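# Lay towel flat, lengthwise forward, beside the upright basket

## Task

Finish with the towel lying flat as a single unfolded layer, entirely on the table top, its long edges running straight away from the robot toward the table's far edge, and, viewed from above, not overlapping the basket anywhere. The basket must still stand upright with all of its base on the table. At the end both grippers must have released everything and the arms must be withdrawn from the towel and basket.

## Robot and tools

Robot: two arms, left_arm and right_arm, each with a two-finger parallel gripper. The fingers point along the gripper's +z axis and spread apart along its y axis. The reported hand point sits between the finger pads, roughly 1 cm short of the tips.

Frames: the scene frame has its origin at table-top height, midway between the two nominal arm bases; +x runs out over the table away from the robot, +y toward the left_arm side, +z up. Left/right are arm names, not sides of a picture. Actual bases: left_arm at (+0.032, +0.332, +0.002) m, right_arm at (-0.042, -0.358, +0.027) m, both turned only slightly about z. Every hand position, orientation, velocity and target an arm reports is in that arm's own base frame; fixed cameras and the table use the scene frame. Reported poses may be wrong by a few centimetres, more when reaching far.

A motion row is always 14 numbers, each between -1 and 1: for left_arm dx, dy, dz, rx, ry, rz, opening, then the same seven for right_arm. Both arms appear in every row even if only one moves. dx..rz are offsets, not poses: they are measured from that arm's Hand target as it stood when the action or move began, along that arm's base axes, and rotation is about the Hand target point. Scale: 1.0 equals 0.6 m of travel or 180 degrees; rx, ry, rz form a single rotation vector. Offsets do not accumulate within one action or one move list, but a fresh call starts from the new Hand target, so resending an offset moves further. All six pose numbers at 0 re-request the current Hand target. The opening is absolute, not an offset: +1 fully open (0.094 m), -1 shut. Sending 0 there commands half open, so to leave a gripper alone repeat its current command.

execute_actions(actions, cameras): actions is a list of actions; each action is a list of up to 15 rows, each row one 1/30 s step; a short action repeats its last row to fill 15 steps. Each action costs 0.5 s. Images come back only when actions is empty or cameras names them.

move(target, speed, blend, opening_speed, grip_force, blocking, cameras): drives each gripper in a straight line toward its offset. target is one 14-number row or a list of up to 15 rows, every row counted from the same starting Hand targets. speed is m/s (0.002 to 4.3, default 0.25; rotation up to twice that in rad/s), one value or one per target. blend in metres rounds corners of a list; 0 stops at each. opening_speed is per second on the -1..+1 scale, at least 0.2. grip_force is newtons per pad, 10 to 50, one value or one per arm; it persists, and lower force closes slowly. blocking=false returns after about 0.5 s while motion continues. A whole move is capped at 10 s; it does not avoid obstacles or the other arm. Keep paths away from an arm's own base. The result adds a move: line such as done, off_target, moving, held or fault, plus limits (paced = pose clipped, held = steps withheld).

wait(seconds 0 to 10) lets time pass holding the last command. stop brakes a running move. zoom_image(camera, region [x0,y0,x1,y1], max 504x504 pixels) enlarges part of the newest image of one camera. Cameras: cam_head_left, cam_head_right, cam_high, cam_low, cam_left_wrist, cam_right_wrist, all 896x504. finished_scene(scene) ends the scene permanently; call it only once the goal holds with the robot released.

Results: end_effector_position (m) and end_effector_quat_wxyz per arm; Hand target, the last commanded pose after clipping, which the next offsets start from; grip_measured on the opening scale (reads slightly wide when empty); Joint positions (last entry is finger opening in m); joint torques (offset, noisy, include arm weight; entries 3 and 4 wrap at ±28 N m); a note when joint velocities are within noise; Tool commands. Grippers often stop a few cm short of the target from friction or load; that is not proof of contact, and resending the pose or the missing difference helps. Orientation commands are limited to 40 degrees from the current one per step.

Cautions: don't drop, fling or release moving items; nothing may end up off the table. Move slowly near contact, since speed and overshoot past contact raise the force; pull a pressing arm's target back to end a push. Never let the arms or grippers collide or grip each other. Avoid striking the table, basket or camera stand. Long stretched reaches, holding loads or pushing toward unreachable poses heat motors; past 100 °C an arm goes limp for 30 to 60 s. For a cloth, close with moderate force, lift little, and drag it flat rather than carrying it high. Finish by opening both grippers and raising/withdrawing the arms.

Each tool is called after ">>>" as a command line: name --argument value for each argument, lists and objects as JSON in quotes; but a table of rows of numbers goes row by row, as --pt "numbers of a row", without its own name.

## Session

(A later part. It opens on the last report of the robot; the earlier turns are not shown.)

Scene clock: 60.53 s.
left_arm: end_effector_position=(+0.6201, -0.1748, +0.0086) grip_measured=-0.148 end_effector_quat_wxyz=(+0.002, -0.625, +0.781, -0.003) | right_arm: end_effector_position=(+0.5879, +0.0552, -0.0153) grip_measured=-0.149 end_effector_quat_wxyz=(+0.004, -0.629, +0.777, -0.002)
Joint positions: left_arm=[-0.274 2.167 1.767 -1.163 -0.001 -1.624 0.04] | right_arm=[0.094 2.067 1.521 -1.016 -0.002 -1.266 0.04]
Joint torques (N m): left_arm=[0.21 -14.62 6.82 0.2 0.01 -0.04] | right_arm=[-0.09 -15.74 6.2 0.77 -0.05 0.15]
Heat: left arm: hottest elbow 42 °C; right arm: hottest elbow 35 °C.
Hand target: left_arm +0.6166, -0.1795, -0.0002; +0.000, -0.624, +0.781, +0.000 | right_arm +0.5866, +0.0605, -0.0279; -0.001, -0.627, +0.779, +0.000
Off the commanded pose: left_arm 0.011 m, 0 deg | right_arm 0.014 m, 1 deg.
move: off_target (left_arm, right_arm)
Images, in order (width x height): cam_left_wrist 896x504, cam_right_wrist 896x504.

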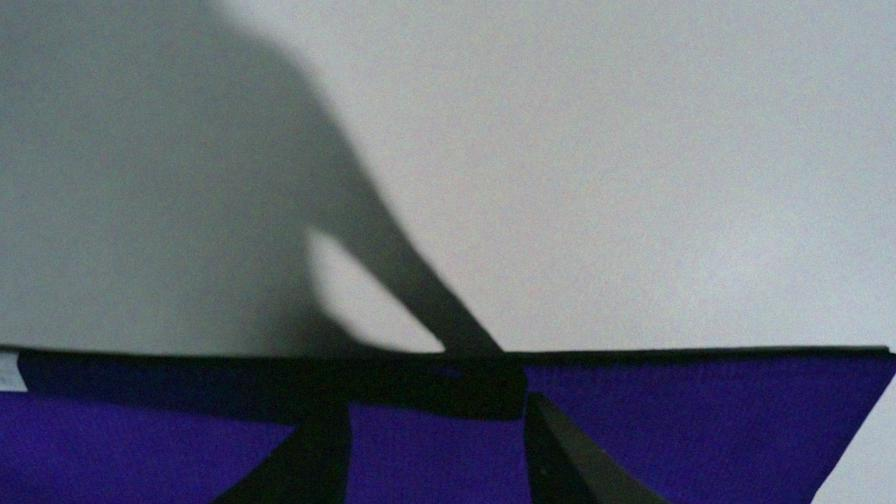

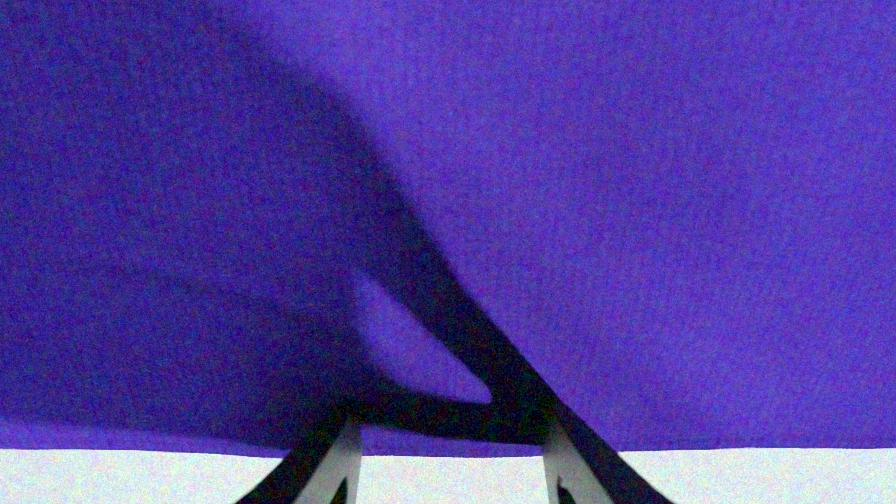

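>>> move --target '[0,0,-0.003,0,0,0,-1,0,0,-0.007,0,0,0,-1]' --speed 0.06 --opening_speed 0.6 --grip_force 30 --cameras '["cam_head_left","cam_high","cam_low","cam_left_wrist","cam_right_wrist"]'

Scene clock: 64.70 s.
left_arm: end_effector_position=(+0.6207, -0.1750, +0.0072) grip_measured=-0.989 end_effector_quat_wxyz=(+0.003, -0.625, +0.781, -0.003) | right_arm: end_effector_position=(+0.5901, +0.0554, -0.0153) grip_measured=-0.993 end_effector_quat_wxyz=(+0.008, -0.629, +0.777, -0.004)
Joint positions: left_arm=[-0.274 2.17 1.767 -1.159 -0.001 -1.624 0.001] | right_arm=[0.094 2.067 1.521 -1.007 -0.002 -1.266 0]
Joint torques (N m): left_arm=[-0.03 -14.62 6.67 0.17 0.01 -0.02] | right_arm=[-0.32 -15.44 6.01 0.79 -0.04 0.17]
Heat: left arm: hottest elbow 42 °C; right arm: hottest elbow 35 °C.
Hand target: left_arm +0.6167, -0.1796, -0.0019; +0.000, -0.624, +0.781, +0.000 | right_arm +0.5866, +0.0605, -0.0321; -0.001, -0.627, +0.779, +0.000
Off the commanded pose: left_arm 0.011 m, 1 deg | right_arm 0.018 m, 1 deg.
grip_force (N): 30, 30
move: off_target (left_arm, right_arm)
Images, in order (width x height): cam_head_left 896x504, cam_high 896x504, cam_low 896x504, cam_left_wrist 896x504, cam_right_wrist 896x504.

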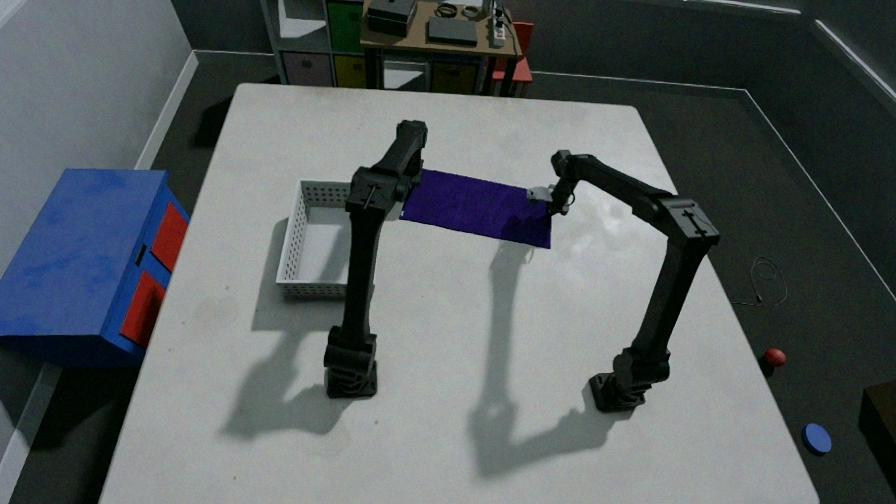

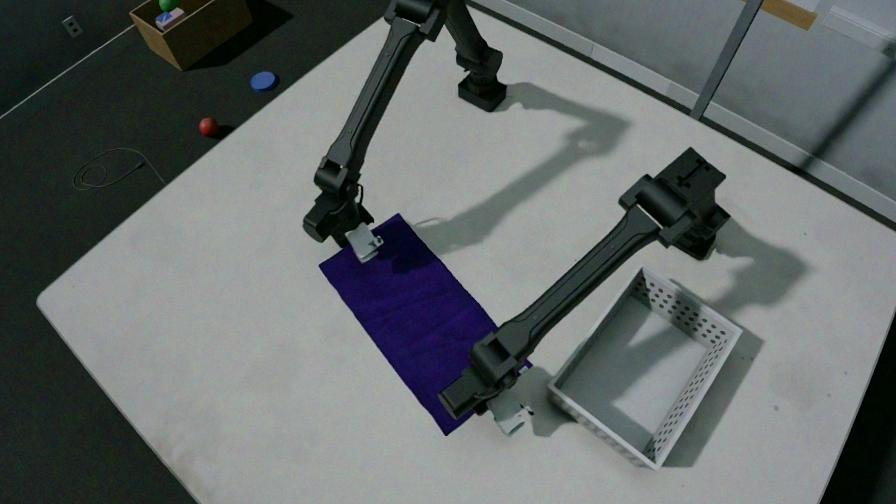

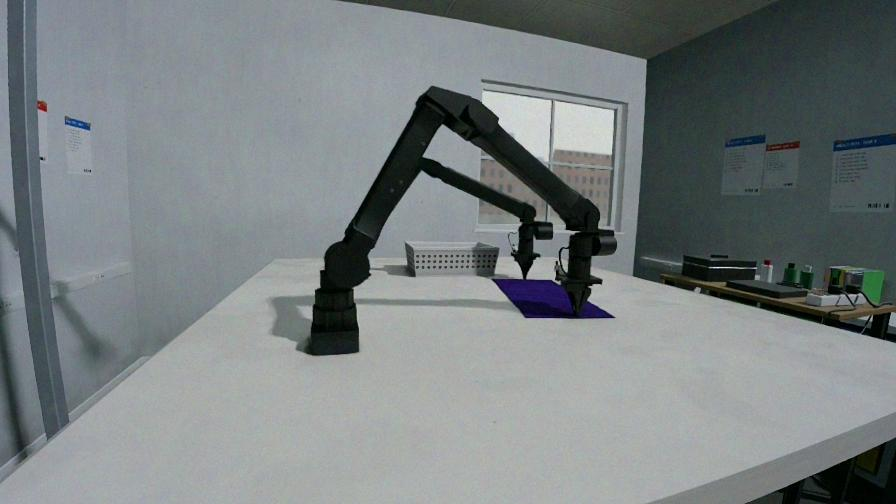

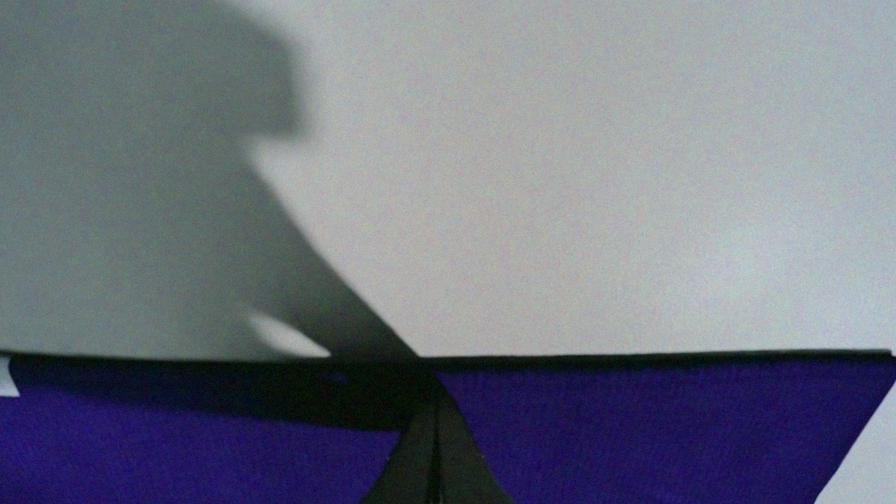

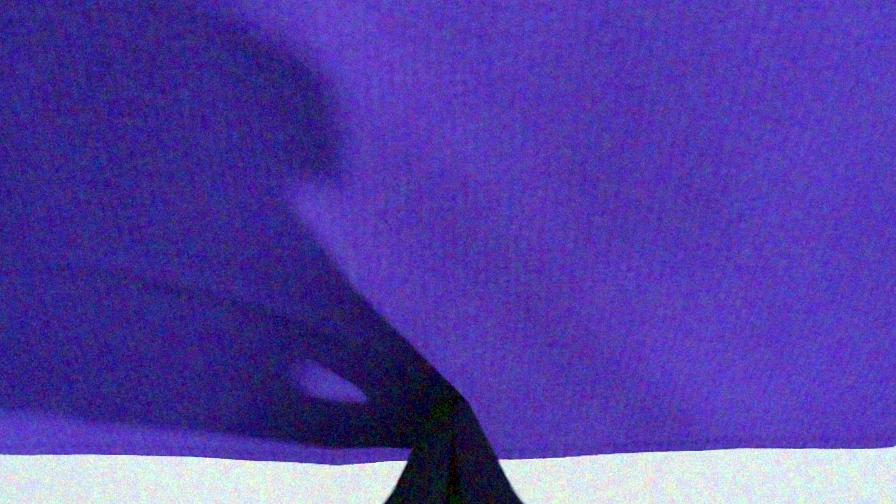

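>>> move --pt "0 0.005 0 0 0 0 -0.3 0 -0.003 0 0 0 0 -0.3" --pt "0 0.005 -0.015 0 0 0 -0.3 0 -0.003 -0.015 0 0 0 -0.3" --speed 0.04 --cameras '["cam_left_wrist","cam_right_wrist"]'

Scene clock: 67.90 s.
left_arm: end_effector_position=(+0.6205, -0.1749, +0.0046) grip_measured=-0.302 end_effector_quat_wxyz=(+0.004, -0.625, +0.781, -0.005) | right_arm: end_effector_position=(+0.5916, +0.0555, -0.0160) grip_measured=-0.301 end_effector_quat_wxyz=(+0.011, -0.629, +0.777, -0.007)
Joint positions: left_arm=[-0.274 2.17 1.759 -1.148 -0.001 -1.624 0.033] | right_arm=[0.094 2.067 1.519 -0.997 -0.001 -1.266 0.033]
Joint torques (N m): left_arm=[0.32 -14.39 6.34 0.49 0.01 0.01] | right_arm=[-0.67 -14.51 5.68 1.14 -0.07 0.14]
Heat: left arm: hottest elbow 42 °C; right arm: hottest elbow 35 °C.
Hand target: left_arm +0.6165, -0.1765, -0.0110; +0.000, -0.624, +0.781, +0.000 | right_arm +0.5866, +0.0587, -0.0410; -0.001, -0.627, +0.779, +0.000
Off the commanded pose: left_arm 0.016 m, 1 deg | right_arm 0.026 m, 2 deg.
grip_force (N): 30, 30
move: off_target (left_arm, right_arm)
Images, in order (width x height): cam_left_wrist 896x504, cam_right_wrist 896x504.

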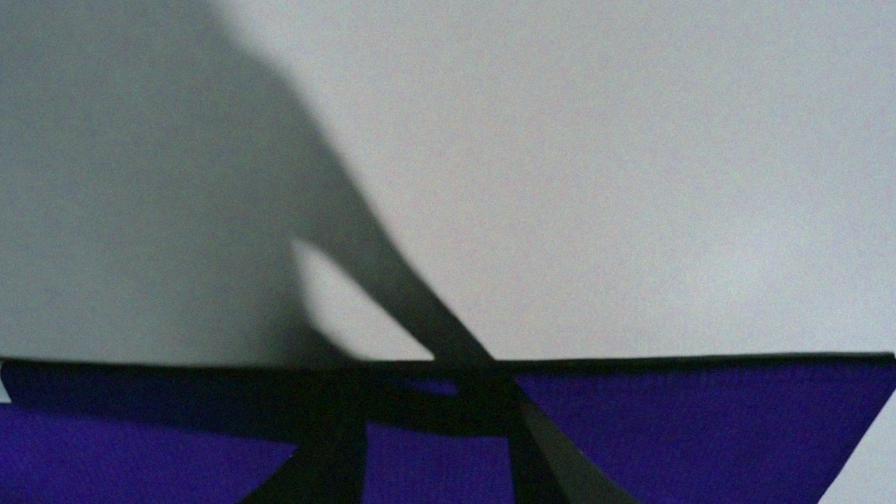

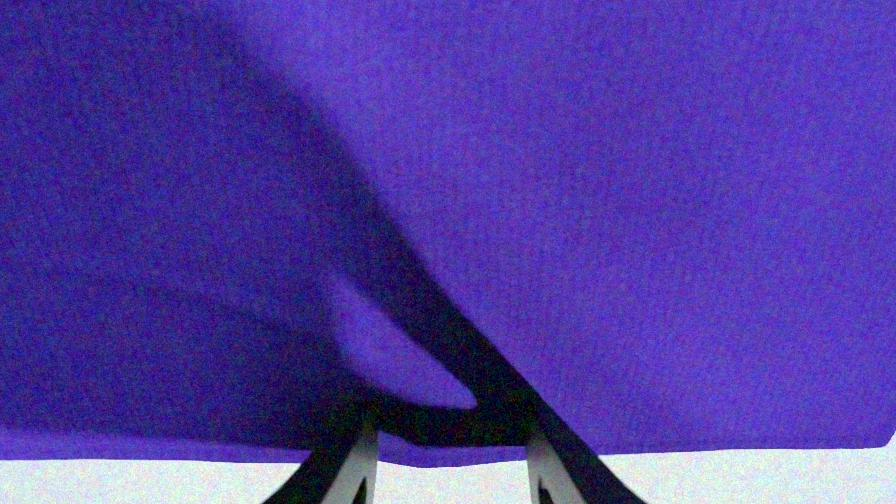

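>>> move --target '[0,0.002,-0.005,0,0,0,-1,0,-0.002,-0.007,0,0,0,-1]' --speed 0.04 --opening_speed 0.5 --cameras '["cam_left_wrist","cam_right_wrist"]'

Scene clock: 70.73 s.
left_arm: end_effector_position=(+0.6238, -0.1758, +0.0047) grip_measured=-0.989 end_effector_quat_wxyz=(+0.008, -0.625, +0.781, -0.010) | right_arm: end_effector_position=(+0.5939, +0.0557, -0.0165) grip_measured=-0.993 end_effector_quat_wxyz=(+0.015, -0.629, +0.777, -0.009)
Joint positions: left_arm=[-0.274 2.17 1.759 -1.134 -0.001 -1.624 0.001] | right_arm=[0.094 2.067 1.517 -0.984 -0.001 -1.266 0]
Joint torques (N m): left_arm=[0.56 -13.86 6.09 0.27 0 0.01] | right_arm=[-0.56 -13.86 5.53 1.06 -0.07 0.1]
Heat: left arm: hottest elbow 42 °C; right arm: hottest shoulder 34 °C.
Hand target: left_arm +0.6166, -0.1753, -0.0140; +0.000, -0.624, +0.781, +0.000 | right_arm +0.5866, +0.0575, -0.0453; -0.001, -0.627, +0.779, +0.000
Off the commanded pose: left_arm 0.020 m, 1 deg | right_arm 0.030 m, 2 deg.
grip_force (N): 30, 30
move: off_target (left_arm, right_arm)
Images, in order (width x height): cam_left_wrist 896x504, cam_right_wrist 896x504.

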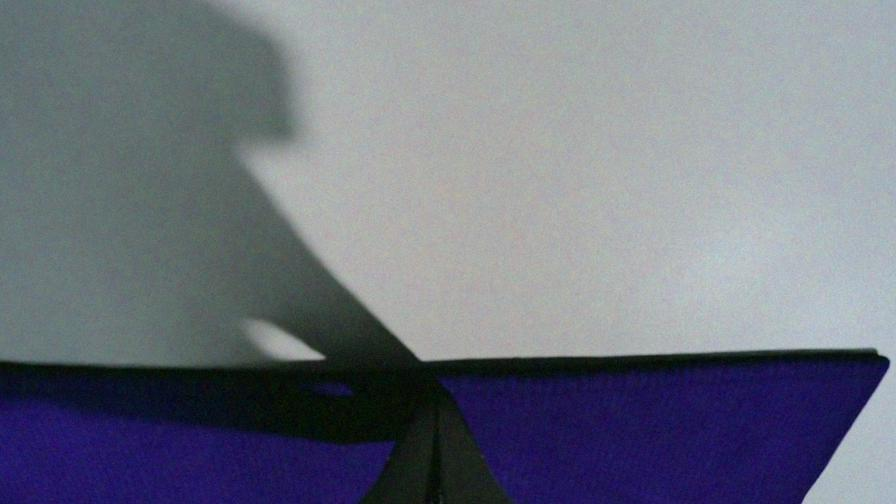

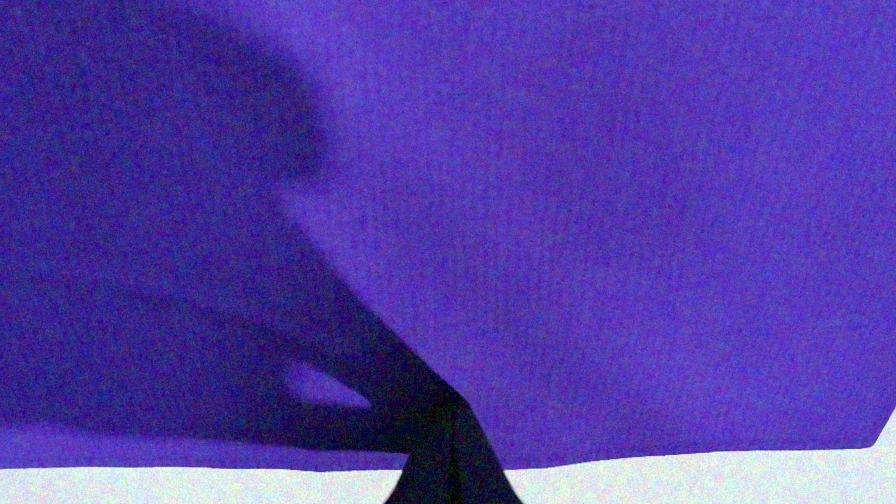

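>>> move --target '[0,0,0.08,0,0,0,-1,0,0,0.13,0,0,0,-1]' --speed 0.06 --cameras '["cam_high","cam_left_wrist","cam_right_wrist"]'

Scene clock: 73.27 s.
left_arm: end_effector_position=(+0.6063, -0.1709, +0.0061) grip_measured=-0.989 end_effector_quat_wxyz=(-0.013, -0.625, +0.781, +0.019) | right_arm: end_effector_position=(+0.5645, +0.0529, -0.0003) grip_measured=-0.993 end_effector_quat_wxyz=(-0.029, -0.629, +0.777, +0.020)
Joint positions: left_arm=[-0.274 2.168 1.759 -1.209 -0.001 -1.624 0.001] | right_arm=[0.094 2.04 1.517 -1.119 -0.001 -1.266 0]
Joint torques (N m): left_arm=[0.56 -17.2 9.09 -0.4 0.02 0.01] | right_arm=[-0.67 -19.43 9.89 -0.24 -0.1 0.11]
Heat: left arm: hottest elbow 42 °C; right arm: hottest shoulder 35 °C.
Hand target: left_arm +0.6166, -0.1753, +0.0339; +0.000, -0.624, +0.781, +0.000 | right_arm +0.5865, +0.0575, +0.0327; -0.001, -0.627, +0.779, +0.000
Off the commanded pose: left_arm 0.030 m, 3 deg | right_arm 0.040 m, 4 deg.
grip_force (N): 30, 30
move: off_target (left_arm, right_arm)
Images, in order (width x height): cam_high 896x504, cam_left_wrist 896x504, cam_right_wrist 896x504.

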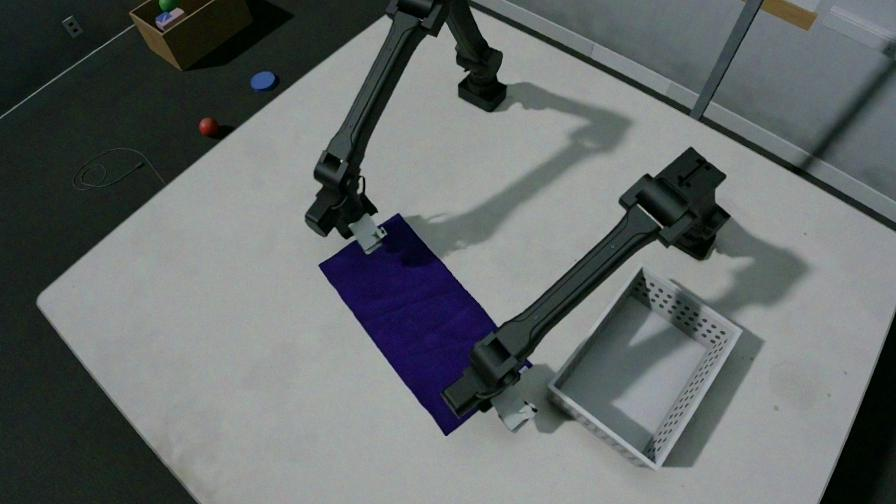

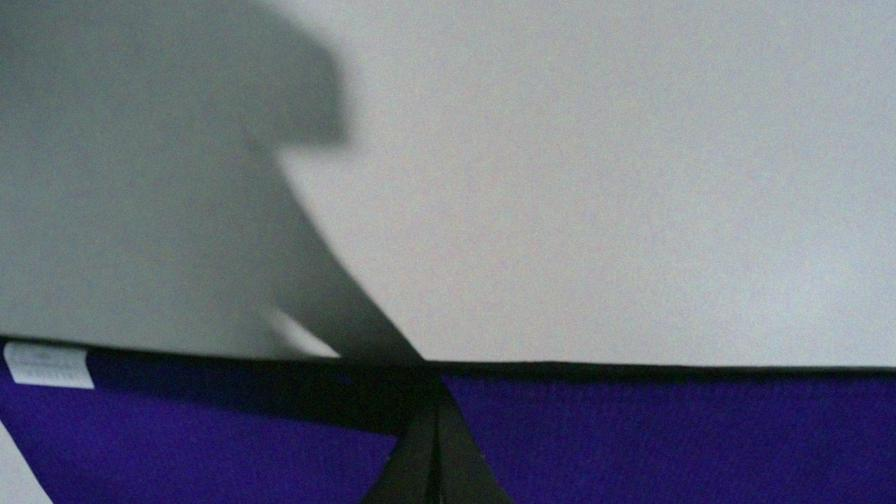

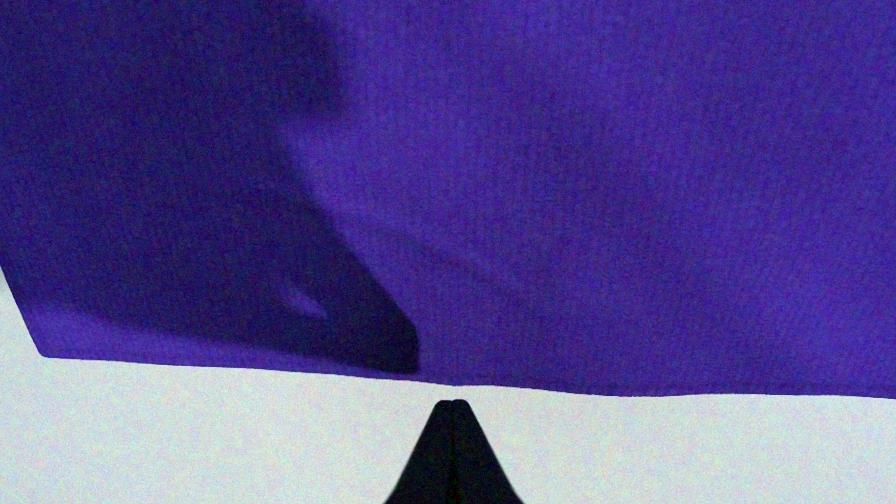

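>>> move --pt "0 0 -0.07 0 0 0 -0.4 0 0 -0.1 0 0 0 -0.4" --pt "0 0 -0.13 0 0 0 -0.4 0 0 -0.17 0 0 0 -0.4" --speed 0.06 --blend '[0.01, 0]' --cameras '["cam_left_wrist","cam_right_wrist"]'

Scene clock: 79.43 s.
left_arm: end_effector_position=(+0.6213, -0.1751, +0.0019) grip_measured=-0.401 end_effector_quat_wxyz=(+0.009, -0.625, +0.781, -0.012) | right_arm: end_effector_position=(+0.5906, +0.0554, -0.0190) grip_measured=-0.401 end_effector_quat_wxyz=(+0.013, -0.629, +0.777, -0.008)
Joint positions: left_arm=[-0.274 2.164 1.741 -1.118 -0.001 -1.624 0.028] | right_arm=[0.094 2.067 1.509 -0.983 -0.001 -1.266 0.028]
Joint torques (N m): left_arm=[0.56 -11.16 5.24 1.66 0.01 0.02] | right_arm=[-0.5 -11.63 4.7 2.78 -0.09 0.11]
Heat: left arm: hottest elbow 42 °C; right arm: hottest shoulder 35 °C.
Hand target: left_arm +0.6166, -0.1753, -0.0440; +0.000, -0.624, +0.781, +0.000 | right_arm +0.5866, +0.0575, -0.0694; -0.001, -0.627, +0.779, +0.000
Off the commanded pose: left_arm 0.046 m, 2 deg | right_arm 0.051 m, 2 deg.
grip_force (N): 30, 30
move: off_target (left_arm, right_arm)
Images, in order (width x height): cam_left_wrist 896x504, cam_right_wrist 896x504.

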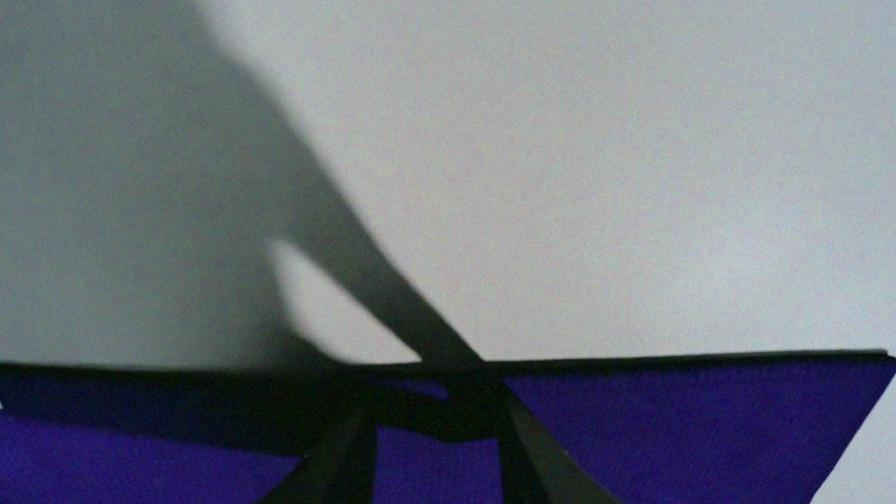

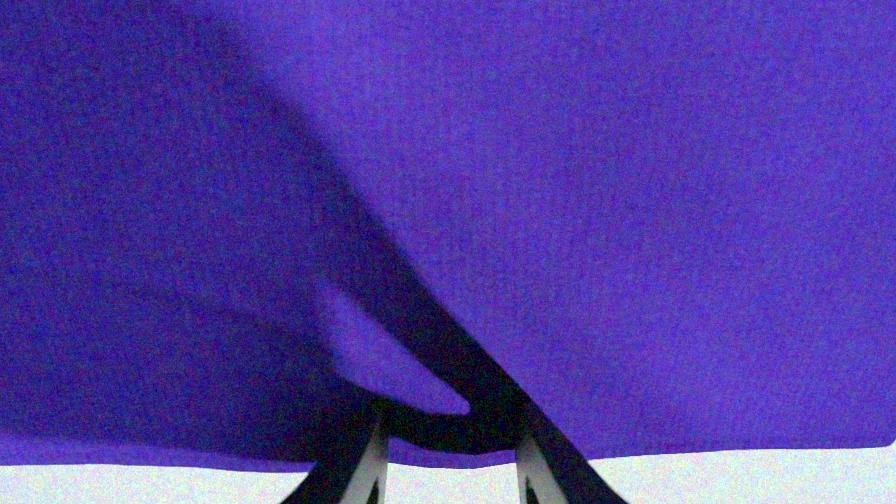

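>>> move --target '[0,0,0,0,0,0,-1,0,0,0,0,0,0,-1]' --speed 0.06 --opening_speed 0.4 --cameras '["cam_left_wrist","cam_right_wrist"]'

Scene clock: 81.93 s.
left_arm: end_effector_position=(+0.6298, -0.1776, +0.0025) grip_measured=-0.921 end_effector_quat_wxyz=(+0.019, -0.624, +0.780, -0.027) | right_arm: end_effector_position=(+0.6006, +0.0563, -0.0185) grip_measured=-0.934 end_effector_quat_wxyz=(+0.029, -0.629, +0.777, -0.019)
Joint positions: left_arm=[-0.274 2.164 1.741 -1.083 0 -1.624 0.004] | right_arm=[0.094 2.067 1.509 -0.943 -0.001 -1.266 0.003]
Joint torques (N m): left_arm=[0.62 -11.34 5.53 0.54 -0.01 0.01] | right_arm=[-0.73 -11.52 4.85 1.22 -0.07 0.11]
Heat: left arm: hottest elbow 41 °C; right arm: hottest shoulder 35 °C.
Hand target: left_arm +0.6168, -0.1754, -0.0438; +0.000, -0.624, +0.781, +0.000 | right_arm +0.5866, +0.0575, -0.0694; -0.001, -0.627, +0.779, +0.000
Off the commanded pose: left_arm 0.048 m, 4 deg | right_arm 0.053 m, 4 deg.
grip_force (N): 30, 30
move: off_target (left_arm, right_arm)
Images, in order (width x height): cam_left_wrist 896x504, cam_right_wrist 896x504.

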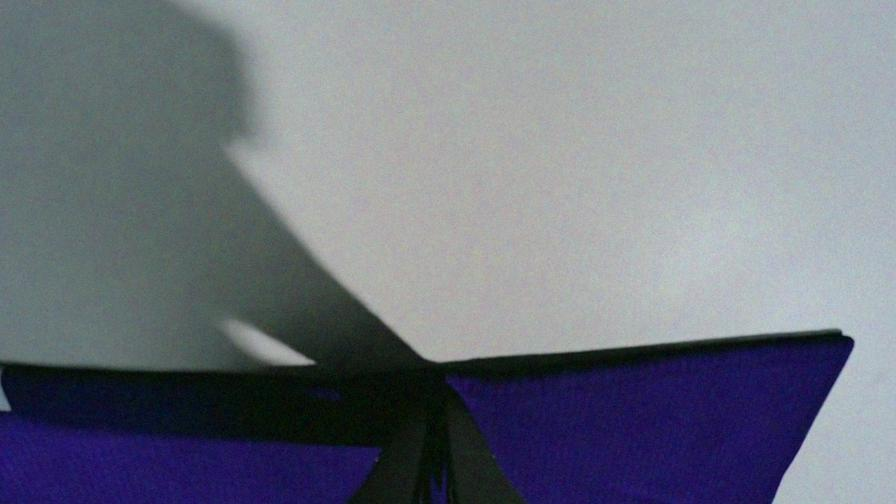

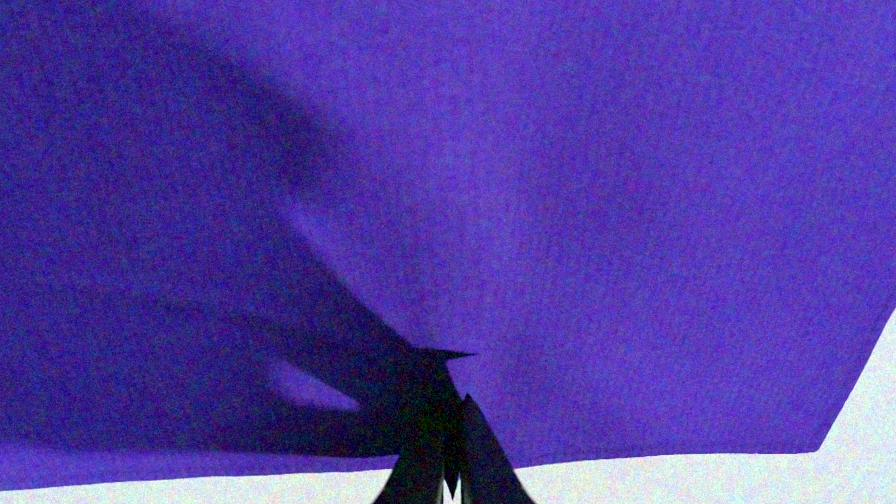

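>>> move --target '[0,0,0.135,0,0,0,-1,0,0,0.165,0,0,0,-1]' --speed 0.06 --cameras '["cam_head_left","cam_high","cam_low","cam_left_wrist","cam_right_wrist"]'

Scene clock: 84.87 s.
left_arm: end_effector_position=(+0.5994, -0.1694, +0.0062) grip_measured=-0.927 end_effector_quat_wxyz=(-0.018, -0.625, +0.780, +0.023) | right_arm: end_effector_position=(+0.5633, +0.0527, -0.0051) grip_measured=-0.941 end_effector_quat_wxyz=(-0.030, -0.629, +0.777, +0.020)
Joint positions: left_arm=[-0.274 2.158 1.741 -1.213 0.002 -1.624 0.003] | right_arm=[0.094 2.045 1.511 -1.11 -0.001 -1.266 0.003]
Joint torques (N m): left_arm=[0.73 -16.56 10.51 -0.64 -0.07 0.01] | right_arm=[-0.79 -19.6 9.91 -0.14 -0.13 0.1]
Heat: left arm: hottest elbow 41 °C; right arm: hottest shoulder 35 °C.
Hand target: left_arm +0.6167, -0.1754, +0.0371; +0.000, -0.624, +0.781, +0.000 | right_arm +0.5865, +0.0575, +0.0296; -0.001, -0.627, +0.779, +0.000
Off the commanded pose: left_arm 0.036 m, 3 deg | right_arm 0.042 m, 4 deg.
grip_force (N): 30, 30
move: off_target (left_arm, right_arm)
Images, in order (width x height): cam_head_left 896x504, cam_high 896x504, cam_low 896x504, cam_left_wrist 896x504, cam_right_wrist 896x504.

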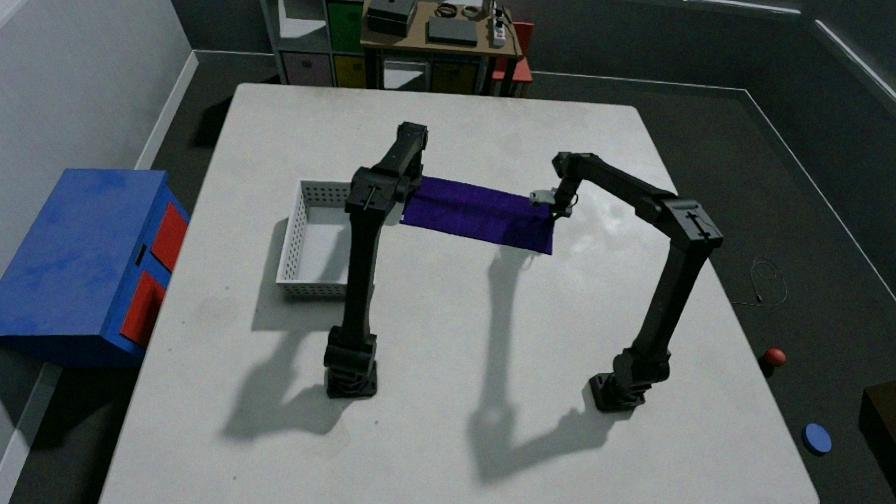

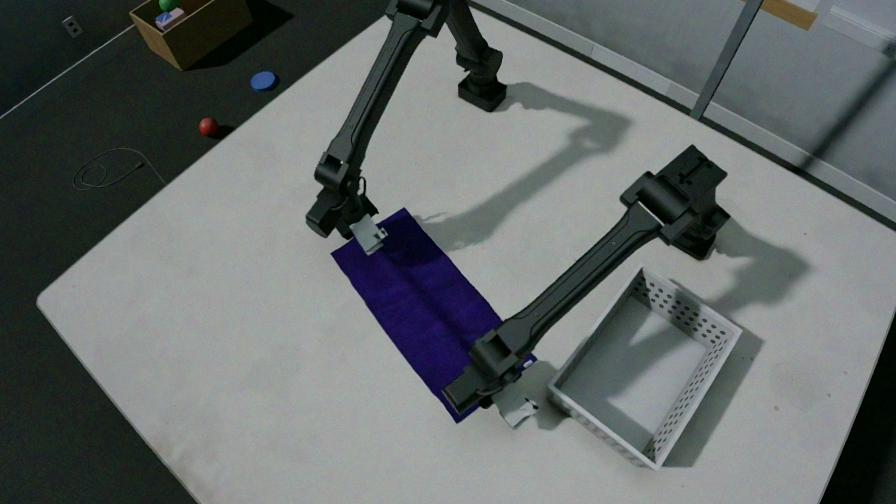

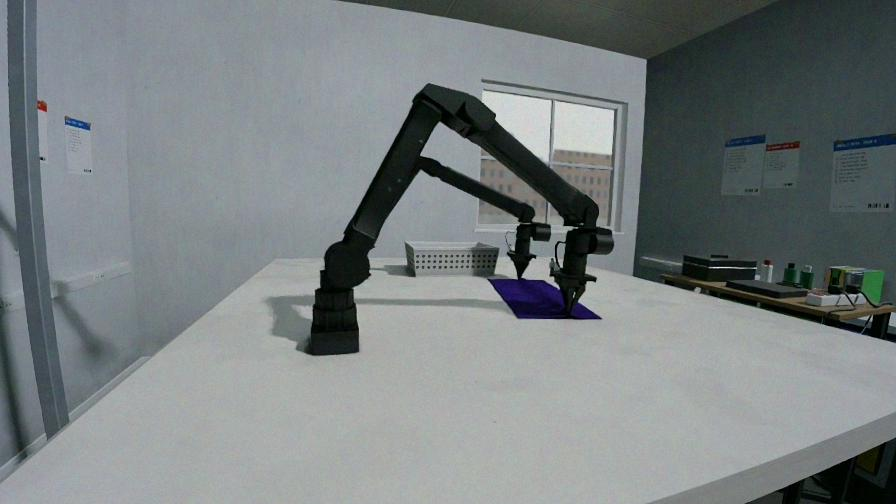

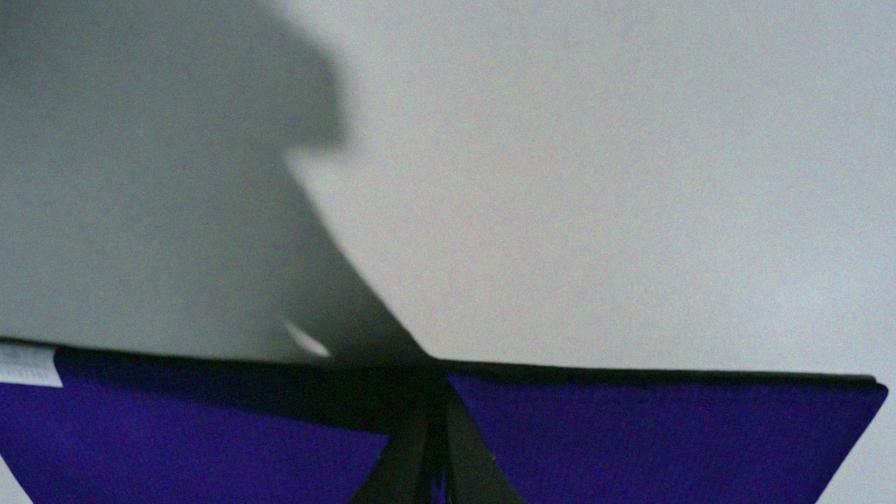

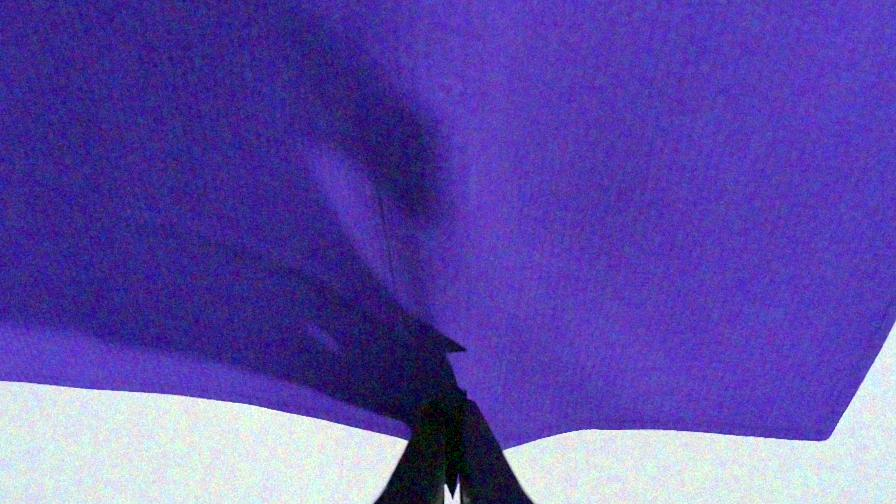

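>>> move --pt "0.0922 -0.0543 0.0133 0 0 -0.1056 -1 -0.1567 0.0567 0.003 0 0 -0.1056 -1" --pt "0.1738 -0.1477 0.0133 0 0 -0.2111 -1 -0.2642 0.1508 0.003 0 0 -0.2111 -1" --pt "0.2222 -0.266 0.0133 0 0 -0.3167 -1 -0.3367 0.2708 0.003 0 0 -0.3167 -1" --pt "0.2278 -0.3972 0.0133 0 0 -0.4222 -1 -0.3683 0.4033 0.003 0 0 -0.4222 -1" --speed 0.15 --blend '[0.02,0.02,0.02,0]' --cameras '["cam_head_left","cam_head_right","cam_high","cam_low","cam_left_wrist","cam_right_wrist"]'

Scene clock: 94.47 s.
left_arm: end_effector_position=(+0.7405, -0.3963, +0.0190) grip_measured=-0.928 end_effector_quat_wxyz=(+0.112, -0.023, +0.991, -0.064) | right_arm: end_effector_position=(+0.3527, +0.2851, +0.0241) grip_measured=-0.941 end_effector_quat_wxyz=(-0.011, -0.018, +1.000, -0.004)
Joint positions: left_arm=[-0.491 2.742 2.855 -1.426 0.002 -0.537 0.003] | right_arm=[0.678 1.728 1.108 -0.974 -0.007 0.642 0.003]
Joint torques (N m): left_arm=[-0.09 -19.08 13.93 0.69 -0.02 0.11] | right_arm=[-0.62 -11.11 9.74 -0.02 0.09 0.16]
Heat: left arm: hottest elbow 43 °C; right arm: hottest shoulder 35 °C.
Hand target: left_arm +0.7534, -0.4137, +0.0450; +0.000, -0.011, +1.000, +0.000 | right_arm +0.3656, +0.2995, +0.0316; -0.001, -0.015, +1.000, +0.001
Off the commanded pose: left_arm 0.034 m, 15 deg | right_arm 0.021 m, 1 deg.
elbow stopped short (left arm): the move would have taken joint 3 (elbow) straighter than the controller allows.
grip_force (N): 30, 30
move: off_target (left_arm, right_arm)

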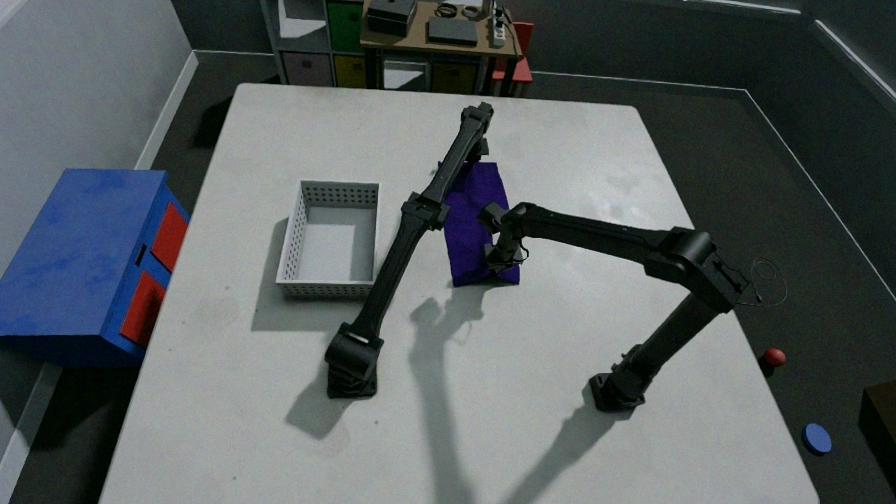

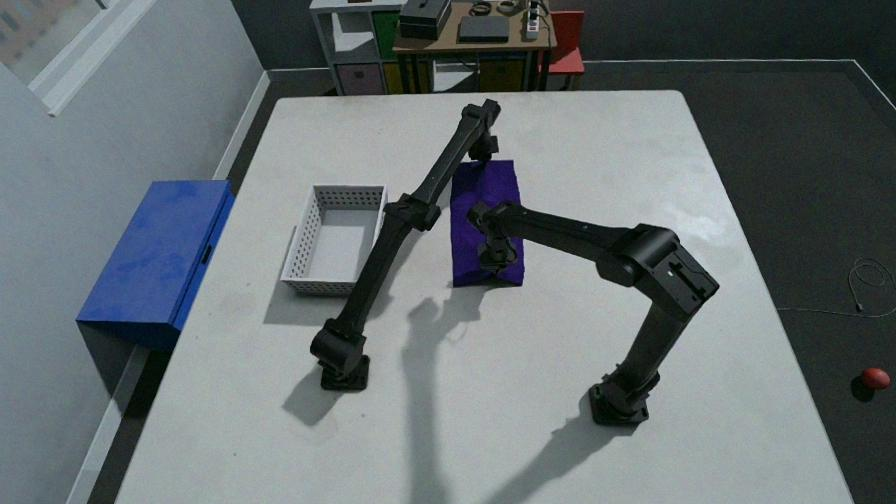

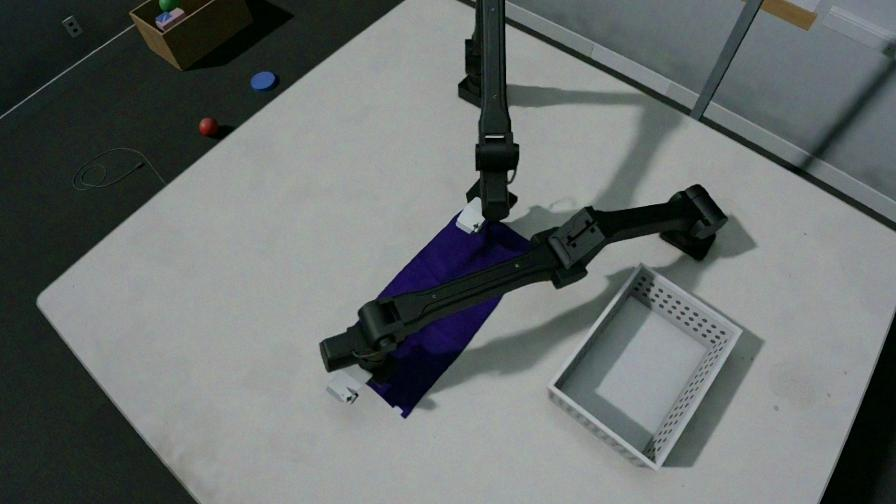

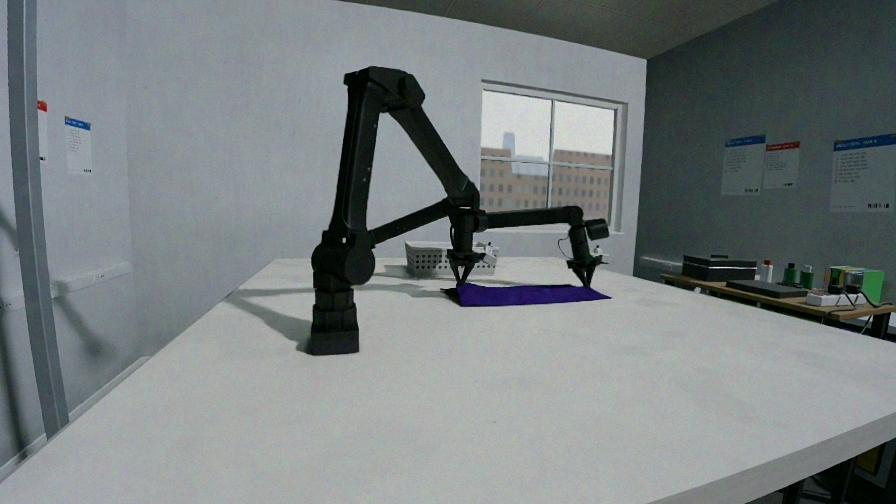

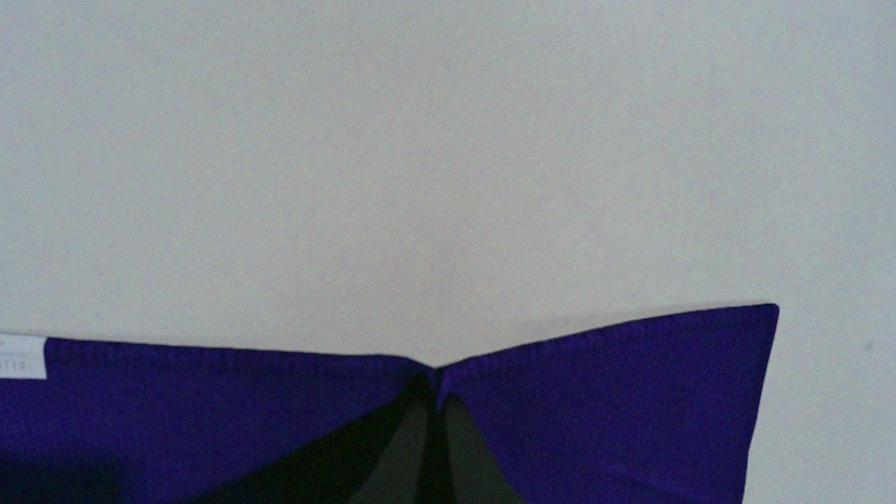

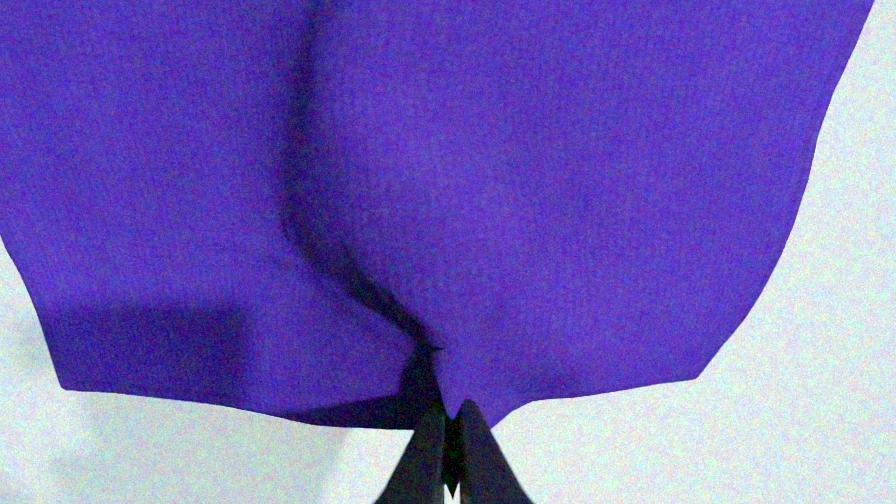

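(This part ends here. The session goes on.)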